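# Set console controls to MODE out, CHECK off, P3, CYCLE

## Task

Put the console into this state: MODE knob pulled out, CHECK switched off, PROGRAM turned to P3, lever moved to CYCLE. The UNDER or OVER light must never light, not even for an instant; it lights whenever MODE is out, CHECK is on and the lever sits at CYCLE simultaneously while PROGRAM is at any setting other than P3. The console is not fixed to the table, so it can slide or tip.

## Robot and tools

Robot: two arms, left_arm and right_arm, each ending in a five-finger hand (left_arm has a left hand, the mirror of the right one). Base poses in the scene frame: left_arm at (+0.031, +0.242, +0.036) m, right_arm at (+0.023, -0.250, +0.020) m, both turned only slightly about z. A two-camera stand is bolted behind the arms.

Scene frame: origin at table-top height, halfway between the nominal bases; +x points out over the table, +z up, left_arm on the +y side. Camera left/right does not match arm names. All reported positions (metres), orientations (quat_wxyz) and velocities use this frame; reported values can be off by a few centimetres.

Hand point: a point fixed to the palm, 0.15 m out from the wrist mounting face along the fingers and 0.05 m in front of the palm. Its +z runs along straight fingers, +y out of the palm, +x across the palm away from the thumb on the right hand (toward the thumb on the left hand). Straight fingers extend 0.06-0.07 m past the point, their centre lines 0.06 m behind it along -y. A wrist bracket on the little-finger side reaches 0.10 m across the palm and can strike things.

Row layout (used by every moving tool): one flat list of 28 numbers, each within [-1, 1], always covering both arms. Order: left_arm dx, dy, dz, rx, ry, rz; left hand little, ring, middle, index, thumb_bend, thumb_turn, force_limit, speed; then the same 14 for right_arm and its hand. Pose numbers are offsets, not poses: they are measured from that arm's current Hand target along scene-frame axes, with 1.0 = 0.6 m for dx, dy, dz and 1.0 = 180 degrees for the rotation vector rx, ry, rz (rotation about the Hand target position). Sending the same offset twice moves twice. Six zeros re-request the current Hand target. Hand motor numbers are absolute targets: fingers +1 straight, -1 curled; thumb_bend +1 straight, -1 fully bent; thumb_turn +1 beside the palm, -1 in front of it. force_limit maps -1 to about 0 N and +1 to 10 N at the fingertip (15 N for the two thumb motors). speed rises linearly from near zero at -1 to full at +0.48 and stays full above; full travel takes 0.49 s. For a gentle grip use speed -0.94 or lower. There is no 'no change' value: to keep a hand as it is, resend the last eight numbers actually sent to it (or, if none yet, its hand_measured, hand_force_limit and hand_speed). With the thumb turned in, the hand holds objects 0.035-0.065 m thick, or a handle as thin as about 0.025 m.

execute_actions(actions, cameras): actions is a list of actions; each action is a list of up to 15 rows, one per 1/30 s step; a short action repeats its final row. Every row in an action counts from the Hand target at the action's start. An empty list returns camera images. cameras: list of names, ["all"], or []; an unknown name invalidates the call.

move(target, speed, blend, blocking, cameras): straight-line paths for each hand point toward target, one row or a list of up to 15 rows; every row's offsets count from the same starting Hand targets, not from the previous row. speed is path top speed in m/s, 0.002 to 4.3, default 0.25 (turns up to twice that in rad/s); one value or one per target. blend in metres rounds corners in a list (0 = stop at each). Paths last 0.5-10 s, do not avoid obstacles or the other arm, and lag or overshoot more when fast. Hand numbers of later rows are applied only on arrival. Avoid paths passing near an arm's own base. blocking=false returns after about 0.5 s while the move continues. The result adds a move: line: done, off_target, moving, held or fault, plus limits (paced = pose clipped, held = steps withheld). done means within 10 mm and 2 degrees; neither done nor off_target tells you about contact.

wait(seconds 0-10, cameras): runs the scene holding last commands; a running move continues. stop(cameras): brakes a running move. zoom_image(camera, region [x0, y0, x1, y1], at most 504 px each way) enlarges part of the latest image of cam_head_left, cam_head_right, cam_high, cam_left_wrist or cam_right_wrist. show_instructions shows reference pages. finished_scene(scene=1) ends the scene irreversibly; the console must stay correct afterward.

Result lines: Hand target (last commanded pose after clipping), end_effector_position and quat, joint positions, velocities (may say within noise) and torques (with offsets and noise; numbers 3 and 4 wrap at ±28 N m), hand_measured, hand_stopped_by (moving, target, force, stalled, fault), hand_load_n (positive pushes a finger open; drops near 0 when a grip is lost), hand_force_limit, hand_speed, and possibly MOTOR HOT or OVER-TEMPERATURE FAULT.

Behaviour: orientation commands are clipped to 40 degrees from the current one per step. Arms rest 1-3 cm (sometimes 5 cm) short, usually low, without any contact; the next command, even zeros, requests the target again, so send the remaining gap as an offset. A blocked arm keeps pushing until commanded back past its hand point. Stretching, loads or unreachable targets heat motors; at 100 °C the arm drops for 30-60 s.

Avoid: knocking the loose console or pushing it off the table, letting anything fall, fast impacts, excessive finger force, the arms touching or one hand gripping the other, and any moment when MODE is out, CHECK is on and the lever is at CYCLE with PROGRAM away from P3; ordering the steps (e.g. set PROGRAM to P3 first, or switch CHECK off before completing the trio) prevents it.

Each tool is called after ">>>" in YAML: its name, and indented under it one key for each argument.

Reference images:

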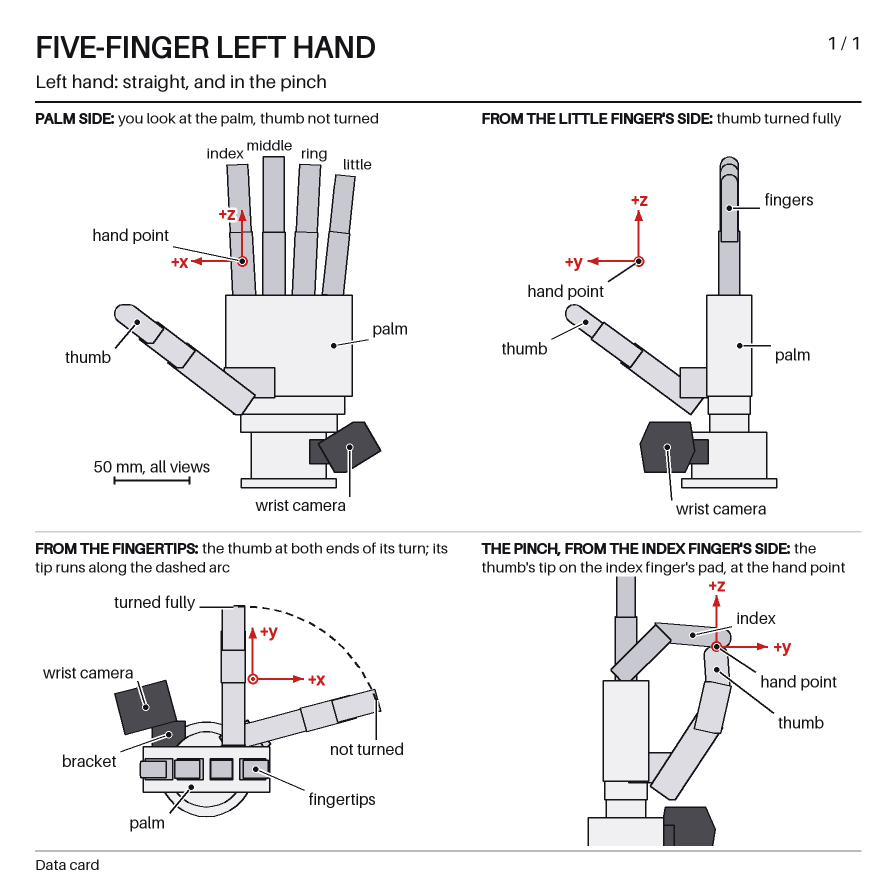

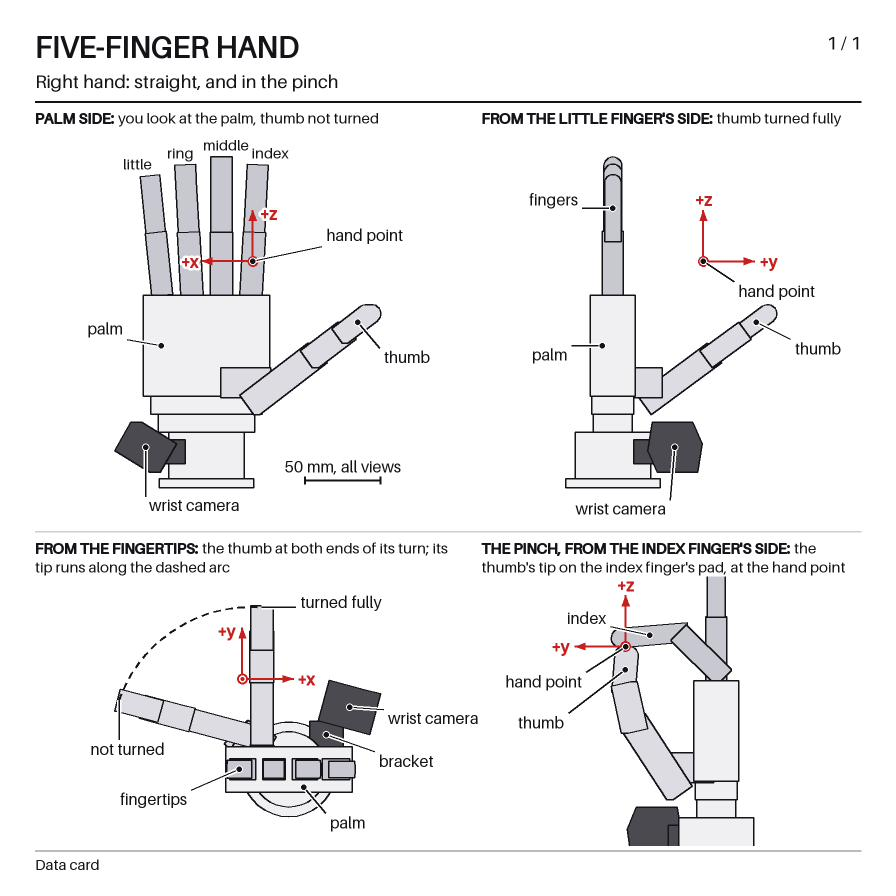

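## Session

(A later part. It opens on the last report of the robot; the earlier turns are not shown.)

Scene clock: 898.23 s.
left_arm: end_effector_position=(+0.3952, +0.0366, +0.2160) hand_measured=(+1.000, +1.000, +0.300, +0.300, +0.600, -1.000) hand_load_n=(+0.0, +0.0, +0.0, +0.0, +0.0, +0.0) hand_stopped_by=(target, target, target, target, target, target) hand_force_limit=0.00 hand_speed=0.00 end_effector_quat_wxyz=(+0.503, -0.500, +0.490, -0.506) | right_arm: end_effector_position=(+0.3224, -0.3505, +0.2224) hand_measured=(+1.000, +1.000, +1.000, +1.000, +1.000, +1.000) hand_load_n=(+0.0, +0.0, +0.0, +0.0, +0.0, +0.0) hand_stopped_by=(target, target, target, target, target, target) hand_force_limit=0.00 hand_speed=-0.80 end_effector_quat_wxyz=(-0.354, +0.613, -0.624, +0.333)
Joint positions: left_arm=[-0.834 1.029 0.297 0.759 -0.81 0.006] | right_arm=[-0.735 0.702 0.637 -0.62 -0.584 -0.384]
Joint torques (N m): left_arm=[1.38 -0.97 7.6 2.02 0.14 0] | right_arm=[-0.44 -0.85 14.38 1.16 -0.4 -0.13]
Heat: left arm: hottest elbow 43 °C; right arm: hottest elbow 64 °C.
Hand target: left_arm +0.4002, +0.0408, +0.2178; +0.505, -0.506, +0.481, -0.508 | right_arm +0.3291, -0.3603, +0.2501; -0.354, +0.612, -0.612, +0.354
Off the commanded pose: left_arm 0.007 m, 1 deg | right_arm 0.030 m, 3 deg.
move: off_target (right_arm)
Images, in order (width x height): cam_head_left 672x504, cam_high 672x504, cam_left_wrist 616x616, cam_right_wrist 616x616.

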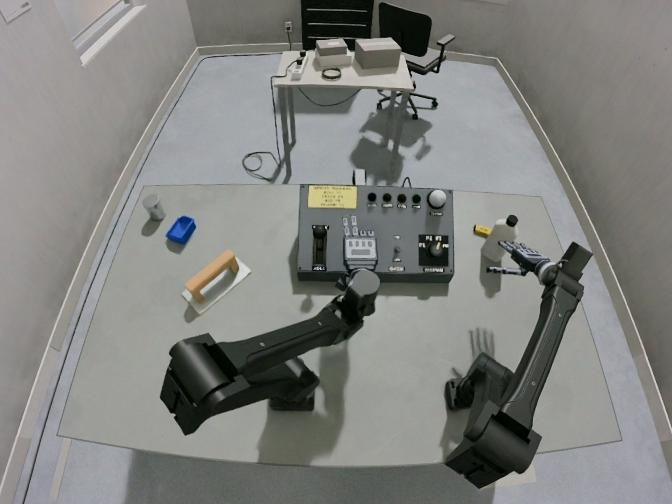

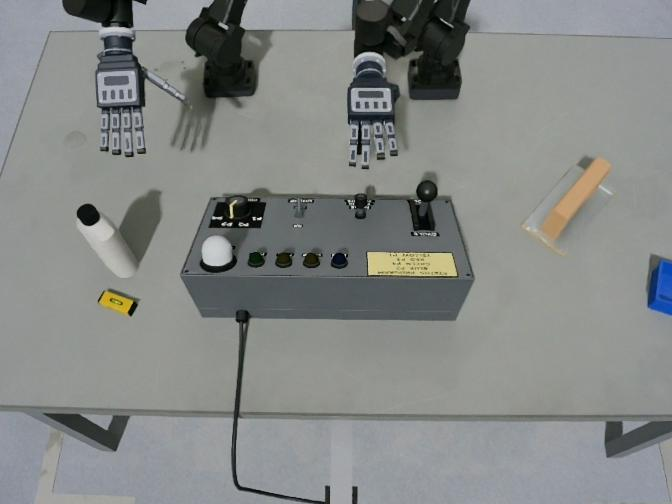

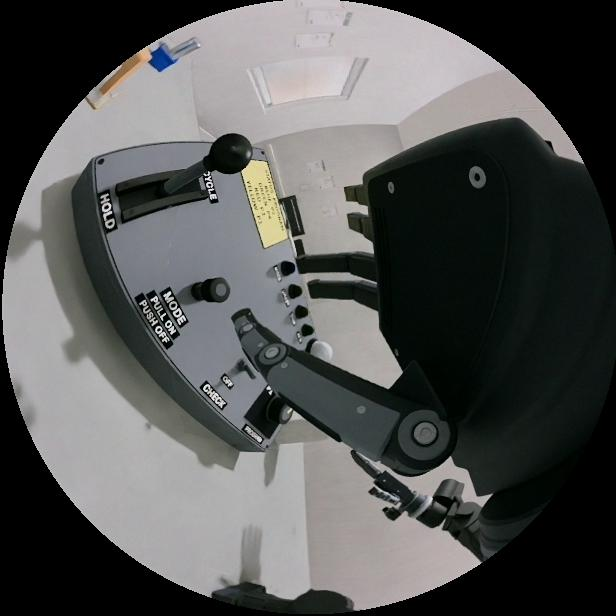

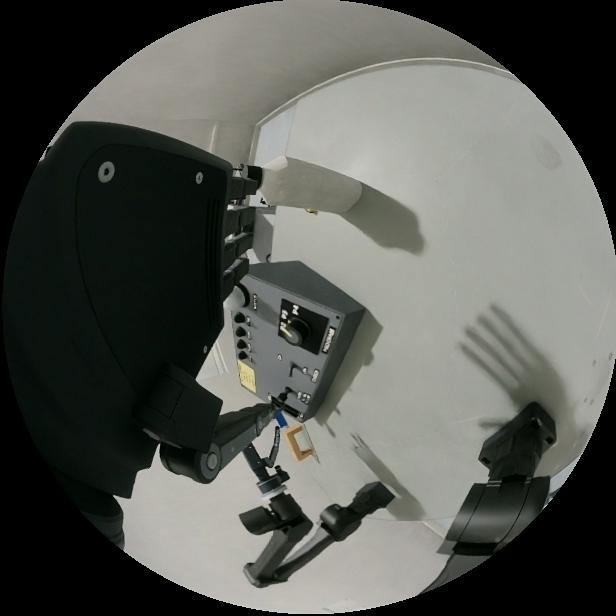

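>>> move:
  target: [0.048, 0.010, -0.068, 0, 0, 0, 1, 1, 0.3, 0.3, 0.6, -1, 0, 0, -0.13, 0.02, -0.03, 0, 0, 0.167, 1, 1, 1, 1, 1, 1, 0, -0.8]
  speed: 0.15
  cameras: ["cam_right_wrist", "cam_left_wrist", "cam_high"]

>>> zoom_image:
  camera: "cam_right_wrist"
  region: [200, 240, 400, 440]

>>> zoom_image:
  camera: "cam_high"
  region: [300, 140, 420, 240]

>>> zoom_image:
  camera: "cam_left_wrist"
  region: [150, 200, 400, 420]

Scene clock: 922.97 s.
left_arm: end_effector_position=(+0.4250, +0.0414, +0.1766) hand_measured=(+1.000, +1.000, +0.300, +0.300, +0.600, -1.000) hand_load_n=(+0.0, +0.0, +0.0, +0.0, +0.0, +0.0) hand_stopped_by=(target, target, target, target, target, target) hand_force_limit=0.00 hand_speed=0.00 end_effector_quat_wxyz=(+0.504, -0.500, +0.490, -0.506) | right_arm: end_effector_position=(+0.2452, -0.3353, +0.2155) hand_measured=(+1.000, +1.000, +1.000, +1.000, +1.000, +1.000) hand_load_n=(+0.0, +0.0, +0.0, +0.0, +0.0, +0.0) hand_stopped_by=(target, target, target, target, target, target) hand_force_limit=0.00 hand_speed=-0.80 end_effector_quat_wxyz=(-0.439, +0.748, -0.439, +0.234)
Joint positions: left_arm=[-0.74 1.27 0.29 1.007 -0.716 0.005] | right_arm=[-1.038 0.899 0.765 -1.38 -1.042 -1.465]
Joint torques (N m): left_arm=[1.67 -3.08 6 2.07 0.21 -0.03] | right_arm=[-0.38 -1.08 12.67 -0.09 -0.81 -0.14]
Heat: left arm: hottest elbow 44 °C; right arm: hottest elbow 64 °C.
Hand target: left_arm +0.4290, +0.0469, +0.1770; +0.505, -0.506, +0.481, -0.508 | right_arm +0.2511, -0.3483, +0.2321; -0.433, +0.750, -0.433, +0.250
Off the commanded pose: left_arm 0.007 m, 1 deg | right_arm 0.022 m, 2 deg.
move: off_target (right_arm)
Images, in order (width x height): cam_high 672x504, cam_left_wrist 616x616, cam_right_wrist 616x616.

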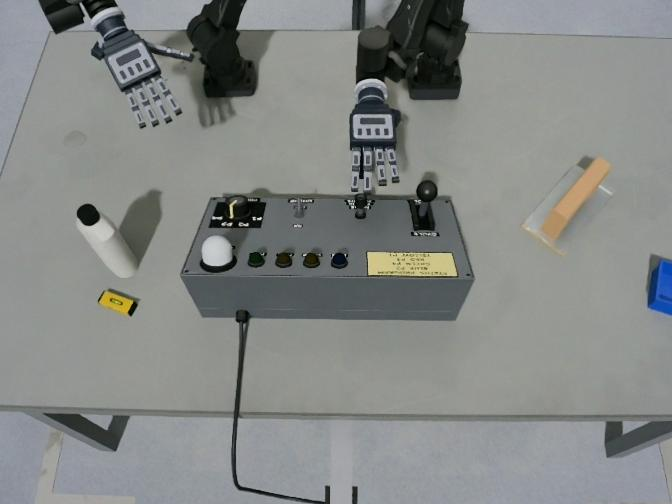

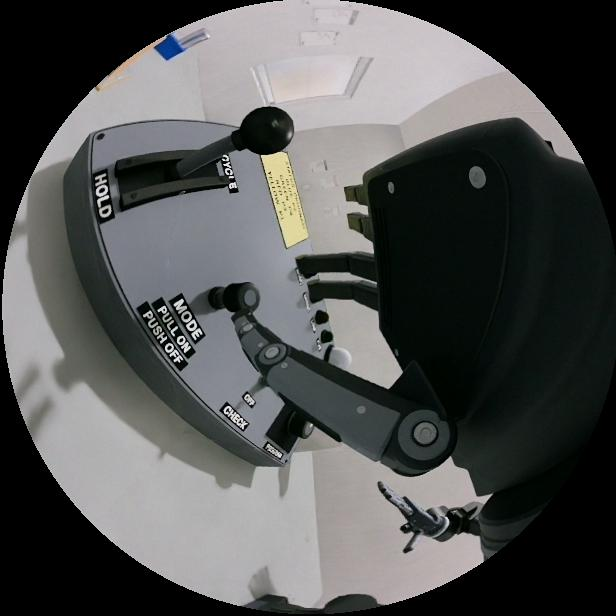

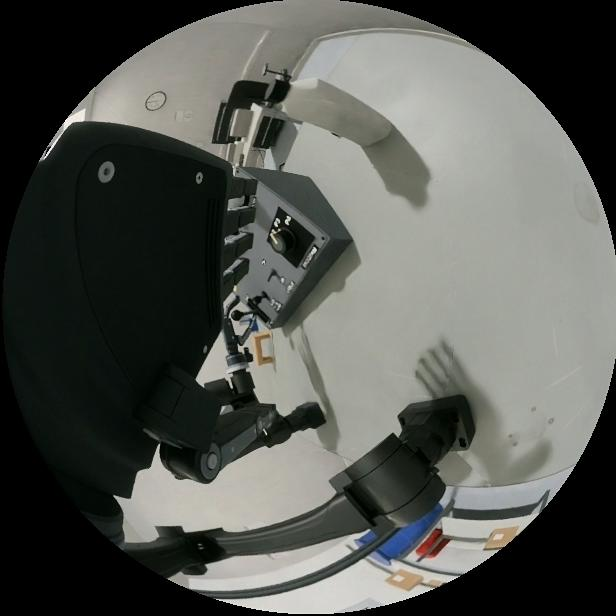

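Scaled by 2.520 from the camera's 616x616 image, which has a finer 880x880 frame.

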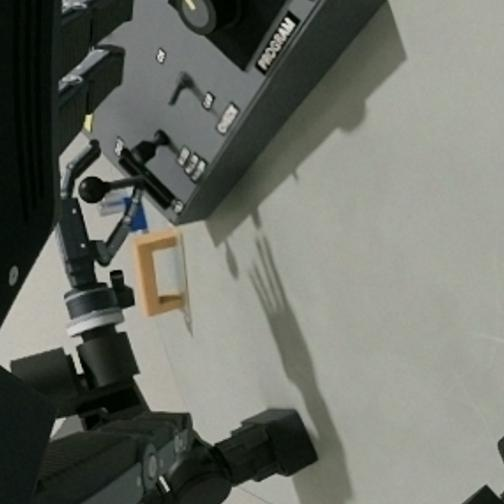

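Scaled by 4.200.

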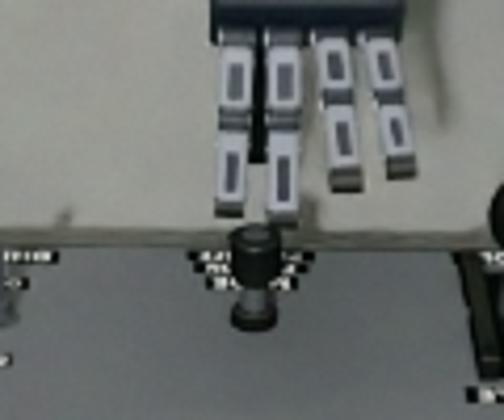

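Scaled by 2.016 from the camera's 616x616 image, which has a finer 880x880 frame.

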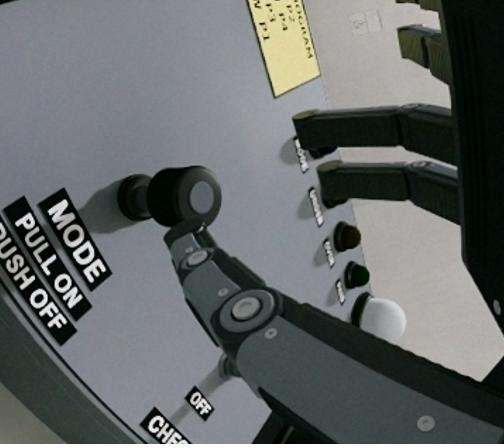

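>>> zoom_image:
  camera: "cam_right_wrist"
  region: [215, 270, 295, 350]

Scaled by 6.300 from the camera's 616x616 image, which has a finer 880x880 frame.

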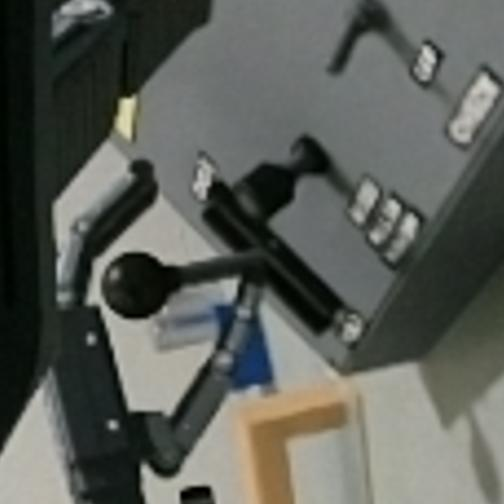

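>>> move:
  target: [0.035, 0.0, -0.066, 0, 0, 0, 1, 1, 0.3, 0.3, 0.6, -1, 0, 0, 0, 0, 0, 0, 0, 0, 1, 1, 1, 1, 1, 1, 0, -0.8]
  speed: 0.08
  cameras: ["cam_right_wrist", "cam_left_wrist", "cam_high"]

>>> zoom_image:
  camera: "cam_right_wrist"
  region: [215, 270, 295, 350]

>>> zoom_image:
  camera: "cam_high"
  region: [300, 140, 420, 240]

>>> zoom_image:
  camera: "cam_left_wrist"
  region: [150, 200, 400, 420]

Scene clock: 952.27 s.
left_arm: end_effector_position=(+0.4407, +0.0452, +0.1307) hand_measured=(+1.000, +1.000, +0.300, +0.300, +0.600, -1.000) hand_load_n=(+0.0, +0.0, +0.0, +0.0, +0.0, +0.0) hand_stopped_by=(target, target, target, target, target, target) hand_force_limit=0.00 hand_speed=0.00 end_effector_quat_wxyz=(+0.502, -0.502, +0.495, -0.501) | right_arm: end_effector_position=(+0.2452, -0.3354, +0.2155) hand_measured=(+1.000, +1.000, +1.000, +1.000, +1.000, +1.000) hand_load_n=(+0.0, +0.0, +0.0, +0.0, +0.0, +0.0) hand_stopped_by=(target, target, target, target, target, target) hand_force_limit=0.00 hand_speed=-0.80 end_effector_quat_wxyz=(-0.439, +0.748, -0.438, +0.235)
Joint positions: left_arm=[-0.691 1.513 0.29 1.231 -0.668 0] | right_arm=[-1.039 0.899 0.765 -1.38 -1.042 -1.466]
Joint torques (N m): left_arm=[1.79 -3.31 5.59 1.94 0.17 0.04] | right_arm=[-0.03 -1.26 12.71 -0.06 -0.81 -0.12]
Heat: left arm: hottest elbow 42 °C; right arm: hottest elbow 57 °C.
Hand target: left_arm +0.4500, +0.0469, +0.1373; +0.505, -0.506, +0.481, -0.508 | right_arm +0.2511, -0.3484, +0.2322; -0.433, +0.750, -0.433, +0.250
Off the commanded pose: left_arm 0.012 m, 2 deg | right_arm 0.022 m, 2 deg.
move: off_target (left_arm, right_arm)
Images, in order (width x height): cam_high 672x504, cam_left_wrist 616x616, cam_right_wrist 616x616.

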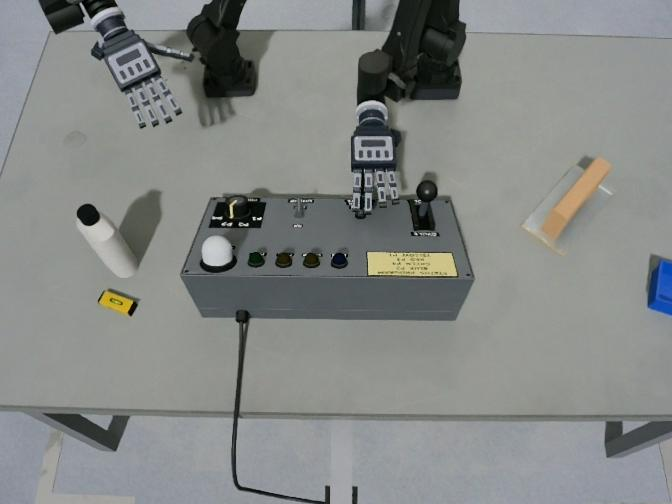

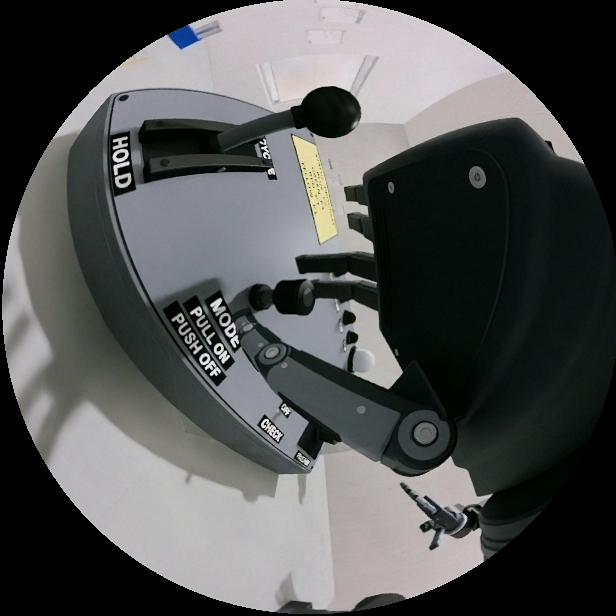

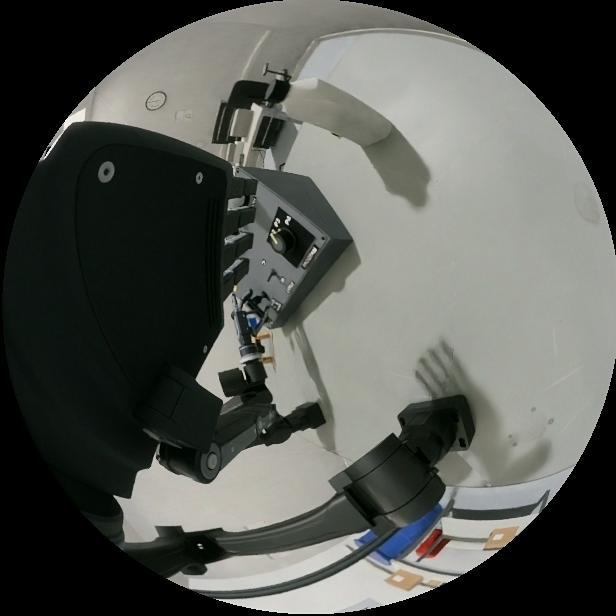

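Scaled by 6.300 from the camera's 616x616 image, which has a finer 880x880 frame.

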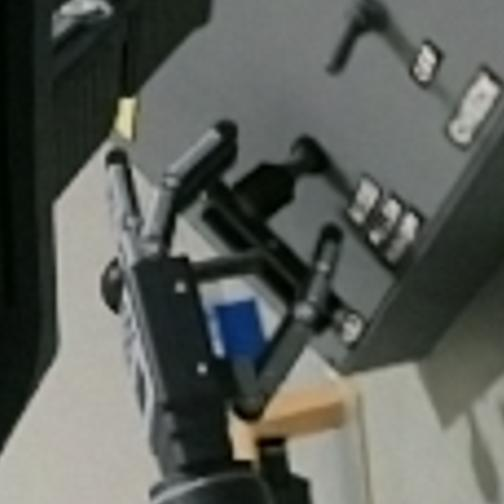

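Scaled by 4.200.

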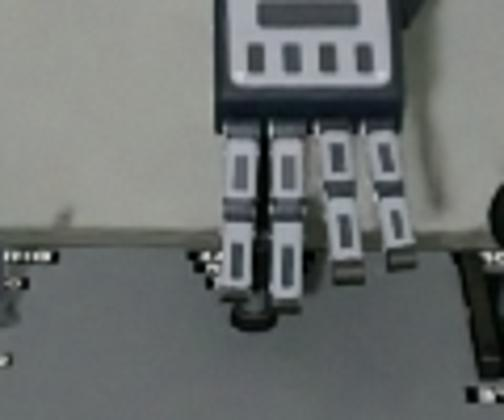

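Scaled by 2.016 from the camera's 616x616 image, which has a finer 880x880 frame.

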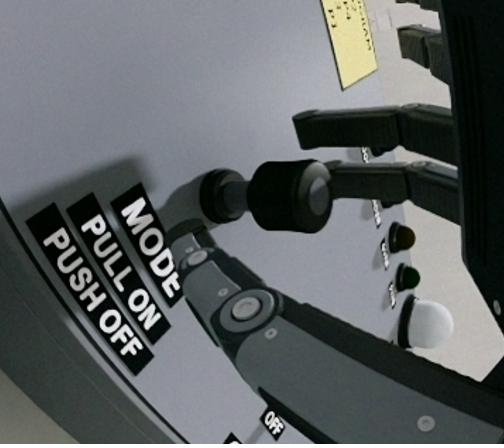

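>>> move:
  target:
    - [0.007, 0.0, -0.009, 0, 0, 0, 1, 1, 0.3, 0.3, 0.6, -1, 0, 0, 0, 0, 0, 0, 0, 0, 1, 1, 1, 1, 1, 1, 0, -0.8]
    - [0.007, 0.0, -0.009, 0, 0, 0, 1, 1, 0.05, 0.05, 0.4, -1, 0, -0.85, 0, 0, 0, 0, 0, 0, 1, 1, 1, 1, 1, 1, 0, -0.8]
  speed: 0.05
  cameras: ["cam_right_wrist", "cam_left_wrist", "cam_high"]

>>> zoom_image:
  camera: "cam_right_wrist"
  region: [215, 270, 295, 350]

>>> zoom_image:
  camera: "cam_high"
  region: [300, 140, 420, 240]

>>> zoom_image:
  camera: "cam_left_wrist"
  region: [150, 200, 400, 420]

Scene clock: 972.20 s.
left_arm: end_effector_position=(+0.4468, +0.0458, +0.1281) hand_measured=(+1.000, +1.000, +0.050, +0.050, +0.400, -1.000) hand_load_n=(+0.0, +0.0, +0.0, +1.5, +0.0, +0.0) hand_stopped_by=(target, target, target, target, target, target) hand_force_limit=0.00 hand_speed=-0.85 end_effector_quat_wxyz=(+0.504, -0.502, +0.491, -0.503) | right_arm: end_effector_position=(+0.2452, -0.3354, +0.2155) hand_measured=(+1.000, +1.000, +1.000, +1.000, +1.000, +1.000) hand_load_n=(+0.0, +0.0, +0.0, +0.0, +0.0, -0.5) hand_stopped_by=(target, target, target, target, target, target) hand_force_limit=0.00 hand_speed=-0.80 end_effector_quat_wxyz=(-0.439, +0.748, -0.438, +0.235)
Joint positions: left_arm=[-0.678 1.547 0.3 1.264 -0.658 0] | right_arm=[-1.039 0.899 0.765 -1.38 -1.042 -1.466]
Joint torques (N m): left_arm=[1.14 -4.19 5.22 2.14 0.12 0.07] | right_arm=[-0.21 -1.49 12.68 -0.02 -0.81 -0.13]
Heat: left arm: hottest elbow 41 °C; right arm: hottest elbow 56 °C.
Hand target: left_arm +0.4542, +0.0468, +0.1320; +0.505, -0.506, +0.481, -0.508 | right_arm +0.2511, -0.3484, +0.2322; -0.433, +0.750, -0.433, +0.250
Off the commanded pose: left_arm 0.008 m, 1 deg | right_arm 0.022 m, 2 deg.
move: off_target (right_arm); target 2's new numbers were sent with left_arm's hand 0.015 m and 2 deg from that target
Images, in order (width x height): cam_high 672x504, cam_left_wrist 616x616, cam_right_wrist 616x616.

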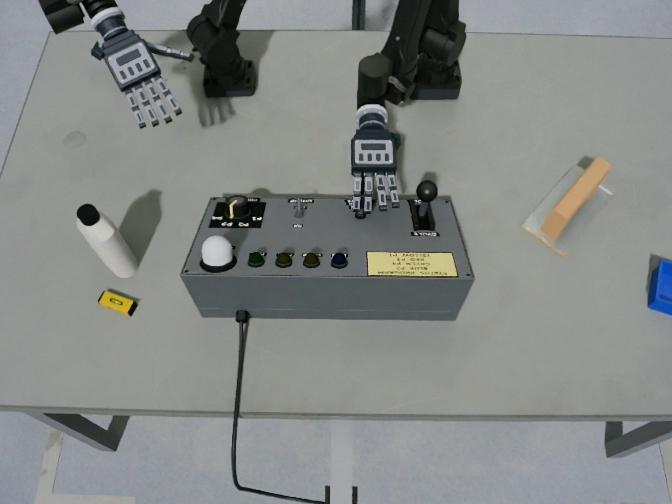

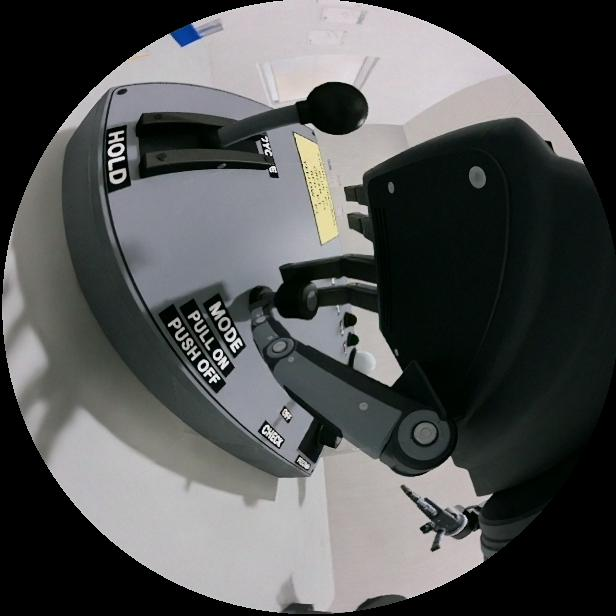

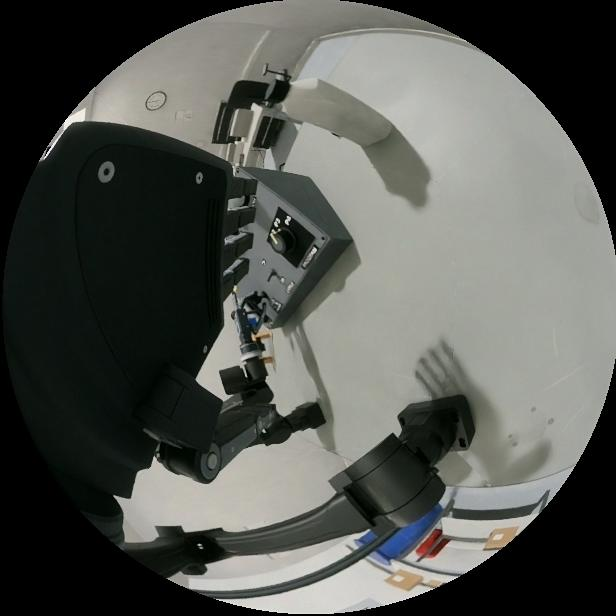

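Scaled by 6.300 from the camera's 616x616 image, which has a finer 880x880 frame.

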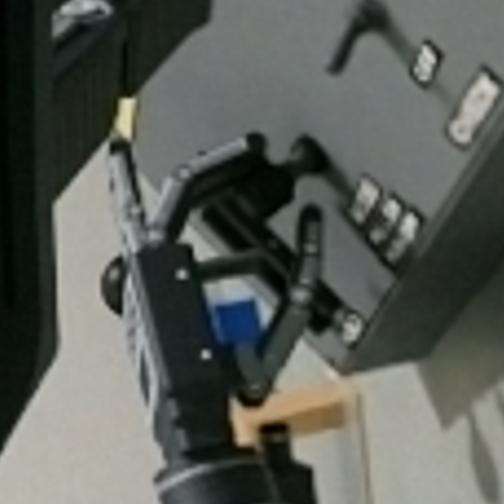

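Scaled by 4.200.

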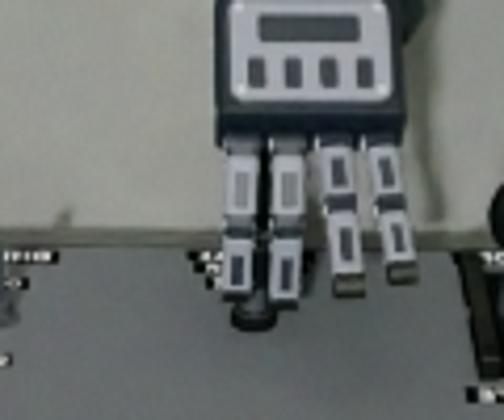

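Scaled by 2.016 from the camera's 616x616 image, which has a finer 880x880 frame.

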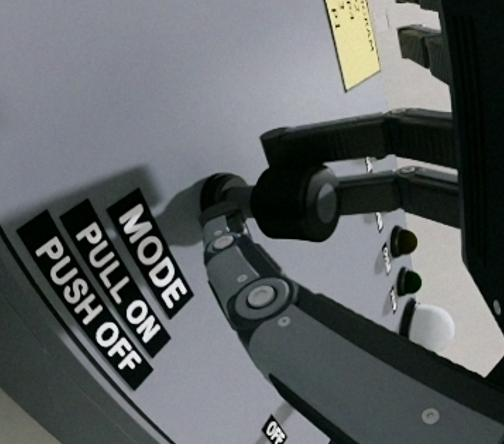

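>>> move:
  target: [0.0, -0.003, -0.003, 0, 0, 0, 1, 1, -0.4, -0.4, -0.1, -1, 0.2, -0.85, 0, 0, 0, 0, 0, 0, 1, 1, 1, 1, 1, 1, 0, -0.8]
  speed: 0.05
  cameras: ["cam_right_wrist", "cam_left_wrist", "cam_high"]

>>> zoom_image:
  camera: "cam_right_wrist"
  region: [215, 270, 295, 350]

>>> zoom_image:
  camera: "cam_left_wrist"
  region: [150, 200, 400, 420]

Scene clock: 983.90 s.
left_arm: end_effector_position=(+0.4506, +0.0455, +0.1316) hand_measured=(+1.000, +1.000, -0.042, -0.030, +0.350, -1.000) hand_load_n=(+0.0, +0.0, +10.0, +5.0, +8.5, +0.5) hand_stopped_by=(target, target, force, force, force, target) hand_force_limit=0.20 hand_speed=-0.85 end_effector_quat_wxyz=(+0.506, -0.503, +0.484, -0.507) | right_arm: end_effector_position=(+0.2452, -0.3354, +0.2155) hand_measured=(+1.000, +1.000, +1.000, +1.000, +1.000, +1.000) hand_load_n=(+0.0, +0.0, +0.0, +0.0, +0.0, +0.0) hand_stopped_by=(target, target, target, target, target, target) hand_force_limit=0.00 hand_speed=-0.80 end_effector_quat_wxyz=(-0.439, +0.748, -0.438, +0.235)
Joint positions: left_arm=[-0.674 1.552 0.308 1.276 -0.66 0] | right_arm=[-1.039 0.899 0.765 -1.38 -1.042 -1.466]
Joint torques (N m): left_arm=[0.21 -3.37 4.79 1.88 0.04 0.01] | right_arm=[-0.38 -1.26 12.74 -0.01 -0.83 -0.13]
Heat: left arm: hottest elbow 40 °C; right arm: hottest elbow 56 °C.
Hand target: left_arm +0.4542, +0.0449, +0.1303; +0.505, -0.506, +0.481, -0.508 | right_arm +0.2511, -0.3484, +0.2322; -0.433, +0.750, -0.433, +0.250
Off the commanded pose: left_arm 0.004 m, 1 deg | right_arm 0.022 m, 2 deg.
move: off_target (right_arm)
Images, in order (width x height): cam_high 672x504, cam_left_wrist 616x616, cam_right_wrist 616x616.

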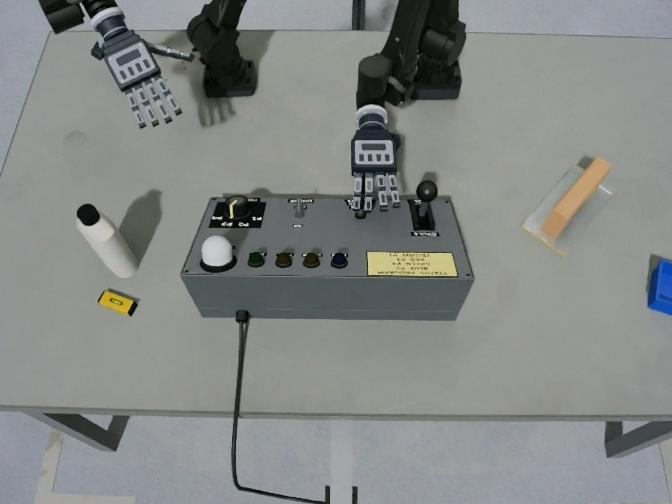

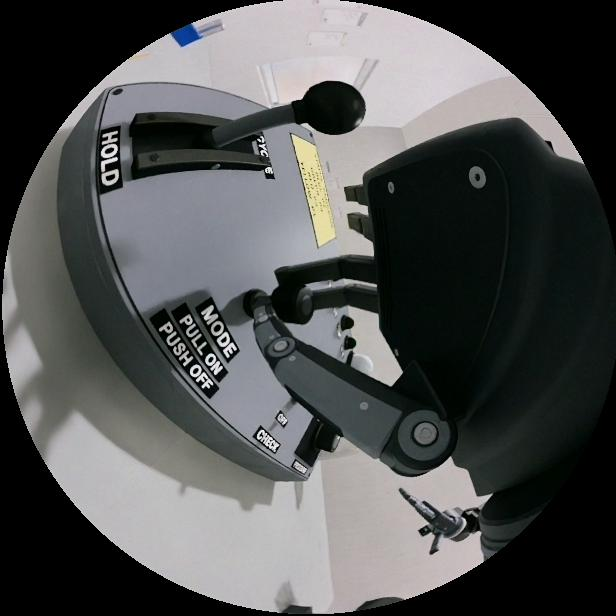

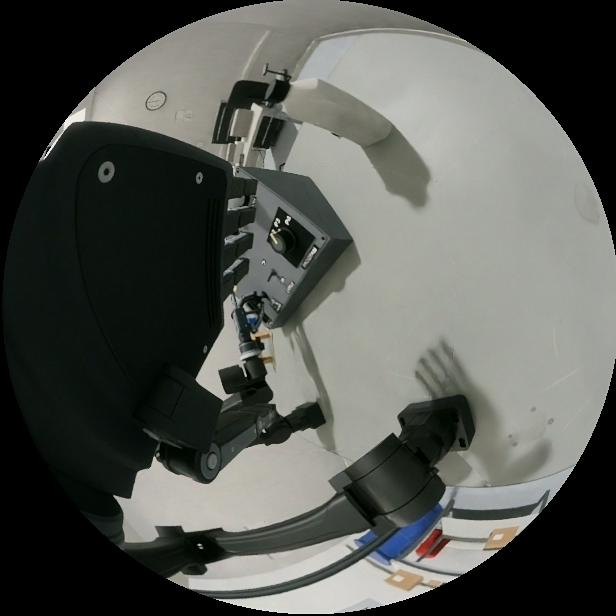

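Scaled by 6.300 from the camera's 616x616 image, which has a finer 880x880 frame.

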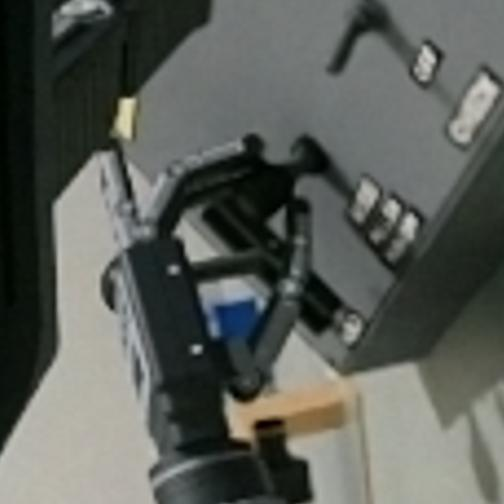

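Scaled by 2.016 from the camera's 616x616 image, which has a finer 880x880 frame.

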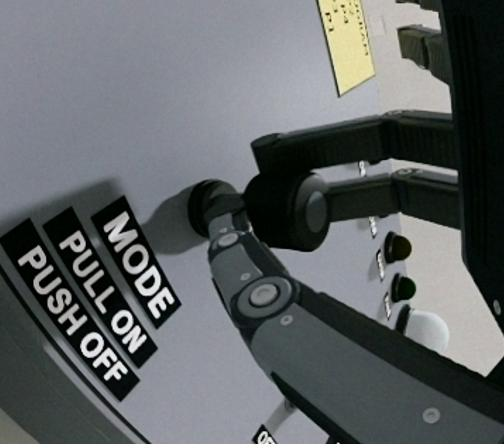

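>>> move:
  target: [-0.025, 0, 0.05, 0, 0, 0, 1, 1, -0.4, -0.4, -0.1, -1, 0.2, -0.85, 0, 0, 0, 0, 0, 0, 1, 1, 1, 1, 1, 1, 0, -0.8]
  speed: 0.04
  cameras: ["cam_right_wrist", "cam_high", "cam_head_left"]

Scene clock: 1010.27 s.
left_arm: end_effector_position=(+0.4421, +0.0523, +0.1550) hand_measured=(+1.000, +1.000, -0.044, -0.030, +0.348, -1.000) hand_load_n=(-0.5, +0.0, +0.0, +0.0, +0.0, +0.0) hand_stopped_by=(target, target, force, force, force, target) hand_force_limit=0.20 hand_speed=-0.85 end_effector_quat_wxyz=(+0.510, -0.509, +0.481, -0.500) | right_arm: end_effector_position=(+0.2452, -0.3354, +0.2155) hand_measured=(+1.000, +1.000, +1.000, +1.000, +1.000, +1.000) hand_load_n=(+0.0, +0.0, +0.0, +0.0, +0.0, +0.0) hand_stopped_by=(target, target, target, target, target, target) hand_force_limit=0.00 hand_speed=-0.80 end_effector_quat_wxyz=(-0.439, +0.748, -0.438, +0.235)
Joint positions: left_arm=[-0.686 1.403 0.296 1.131 -0.693 -0.003] | right_arm=[-1.039 0.899 0.765 -1.38 -1.042 -1.466]
Joint torques (N m): left_arm=[-1.44 -5.3 5.19 1.22 0.04 0.06] | right_arm=[-0.26 -1.26 12.62 -0.12 -0.81 -0.13]
Heat: left arm: hottest elbow 39 °C; right arm: hottest elbow 55 °C.
Hand target: left_arm +0.4392, +0.0450, +0.1602; +0.505, -0.506, +0.481, -0.508 | right_arm +0.2511, -0.3484, +0.2322; -0.433, +0.750, -0.433, +0.250
Off the commanded pose: left_arm 0.009 m, 1 deg | right_arm 0.022 m, 2 deg.
move: off_target (right_arm)
Images, in order (width x height): cam_head_left 672x504, cam_high 672x504, cam_right_wrist 616x616.

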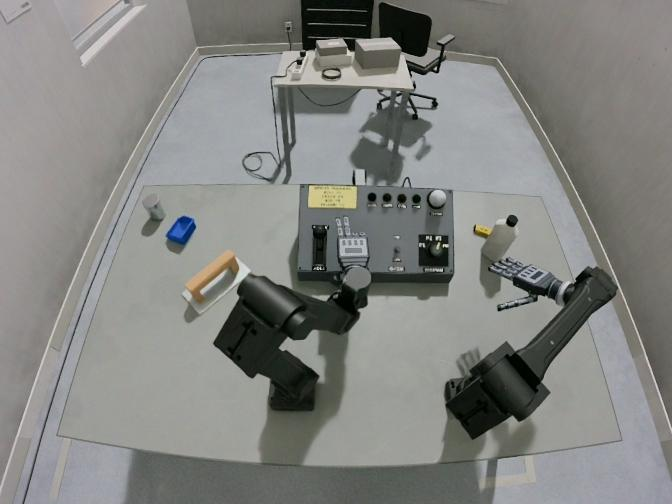

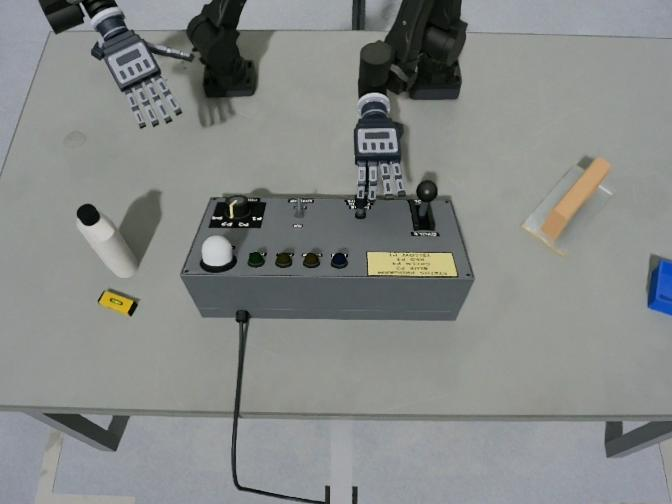

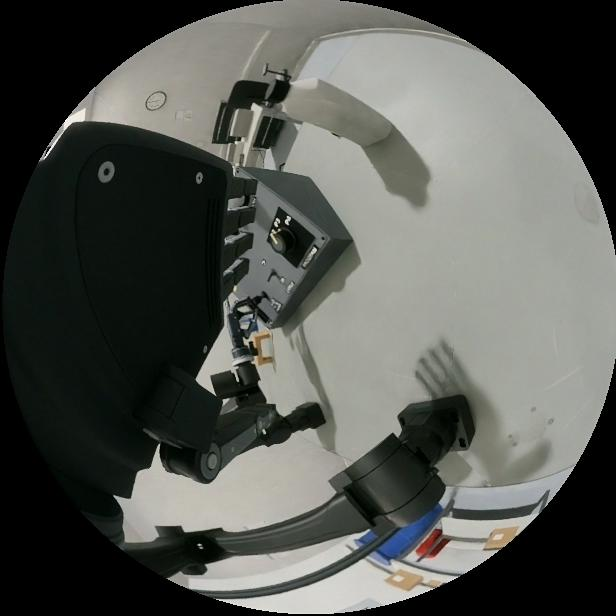

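>>> zoom_image:
  camera: "cam_right_wrist"
  region: [215, 260, 305, 350]

>>> zoom_image:
  camera: "cam_high"
  region: [260, 160, 460, 300]

Scaled by 5.600 from the camera's 616x616 image, which has a finer 880x880 frame.

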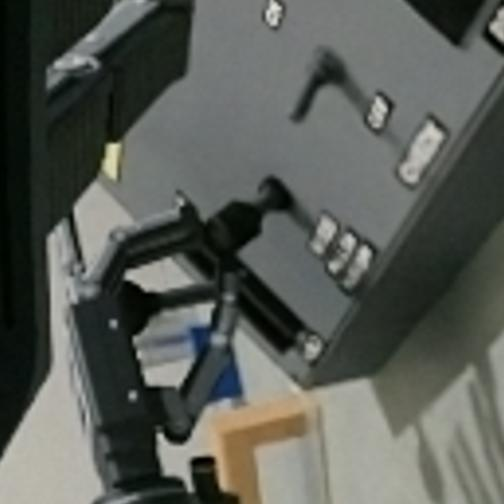

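Scaled by 2.520.

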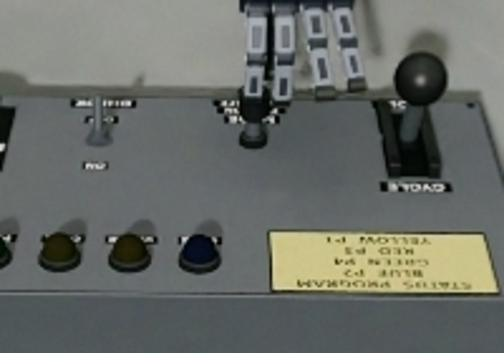

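>>> wait:
  seconds: 0
  cameras: ["all"]

>>> zoom_image:
  camera: "cam_left_wrist"
  region: [200, 200, 420, 420]

>>> zoom_image:
  camera: "cam_right_wrist"
  region: [225, 280, 285, 340]

Scene clock: 1023.07 s.
left_arm: end_effector_position=(+0.4421, +0.0523, +0.1550) hand_measured=(+1.000, +1.000, -0.044, -0.030, +0.348, -1.000) hand_load_n=(+0.0, +0.0, +0.0, +0.0, +0.5, +0.0) hand_stopped_by=(target, target, force, force, force, target) hand_force_limit=0.20 hand_speed=-0.85 end_effector_quat_wxyz=(+0.510, -0.509, +0.481, -0.500) | right_arm: end_effector_position=(+0.2452, -0.3354, +0.2155) hand_measured=(+1.000, +1.000, +1.000, +1.000, +1.000, +1.000) hand_load_n=(+0.0, +0.0, +0.0, +0.0, +0.0, -0.5) hand_stopped_by=(target, target, target, target, target, target) hand_force_limit=0.00 hand_speed=-0.80 end_effector_quat_wxyz=(-0.439, +0.748, -0.438, +0.235)
Joint positions: left_arm=[-0.686 1.403 0.296 1.131 -0.693 -0.003] | right_arm=[-1.039 0.899 0.765 -1.38 -1.042 -1.466]
Joint torques (N m): left_arm=[-0.62 -5.19 5.15 1.11 0.04 0.05] | right_arm=[-0.32 -1.08 12.72 0.02 -0.82 -0.13]
Heat: left arm: hottest elbow 39 °C; right arm: hottest elbow 55 °C.
Hand target: left_arm +0.4392, +0.0449, +0.1602; +0.505, -0.506, +0.481, -0.508 | right_arm +0.2511, -0.3484, +0.2322; -0.433, +0.750, -0.433, +0.250
Off the commanded pose: left_arm 0.009 m, 1 deg | right_arm 0.022 m, 2 deg.

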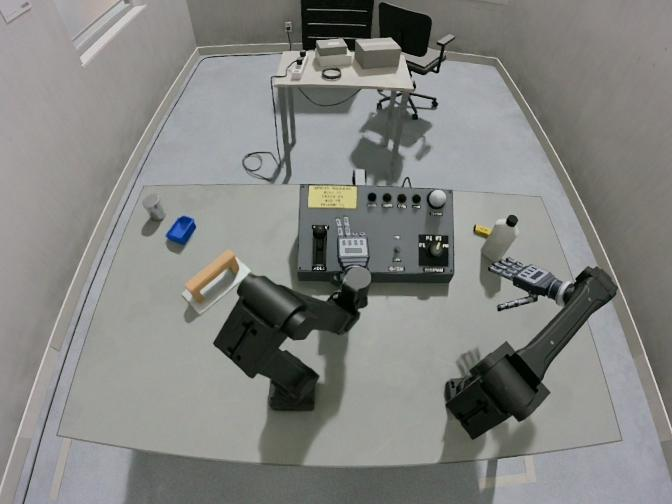

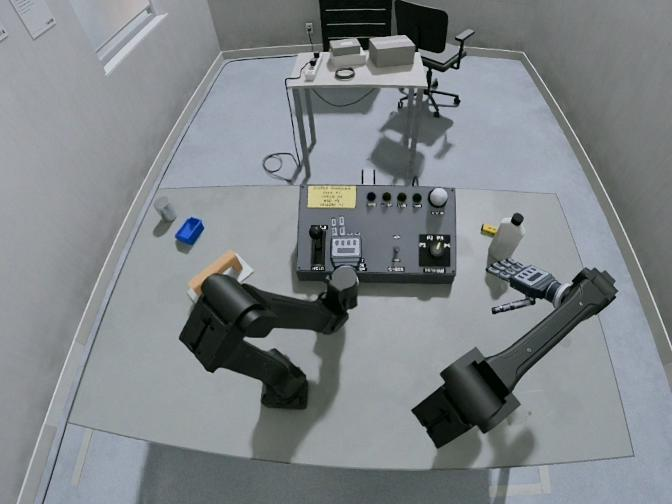

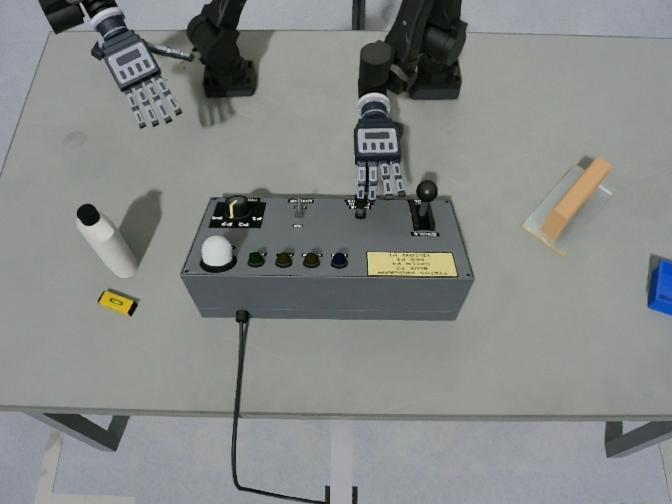

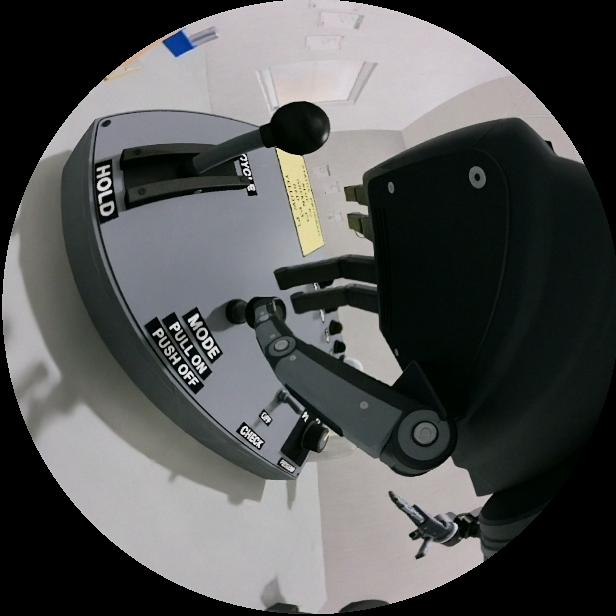

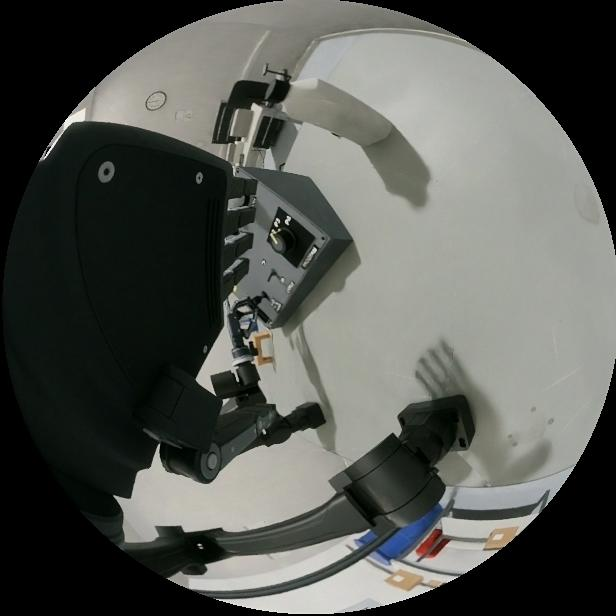

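Scaled by 2.291 from the camera's 616x616 image, which has a finer 880x880 frame.

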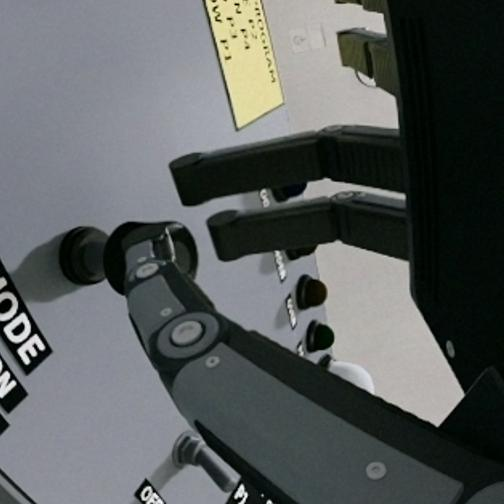

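Scaled by 8.400 from the camera's 616x616 image, which has a finer 880x880 frame.

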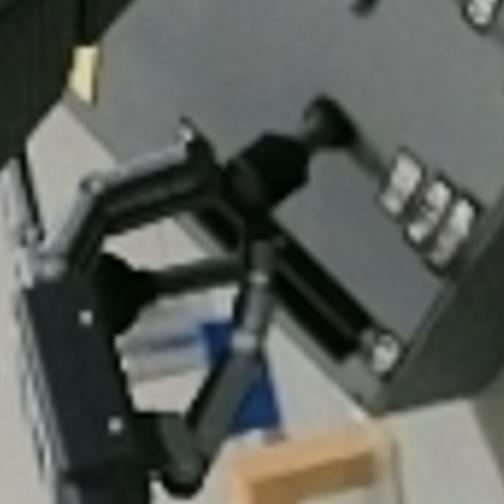

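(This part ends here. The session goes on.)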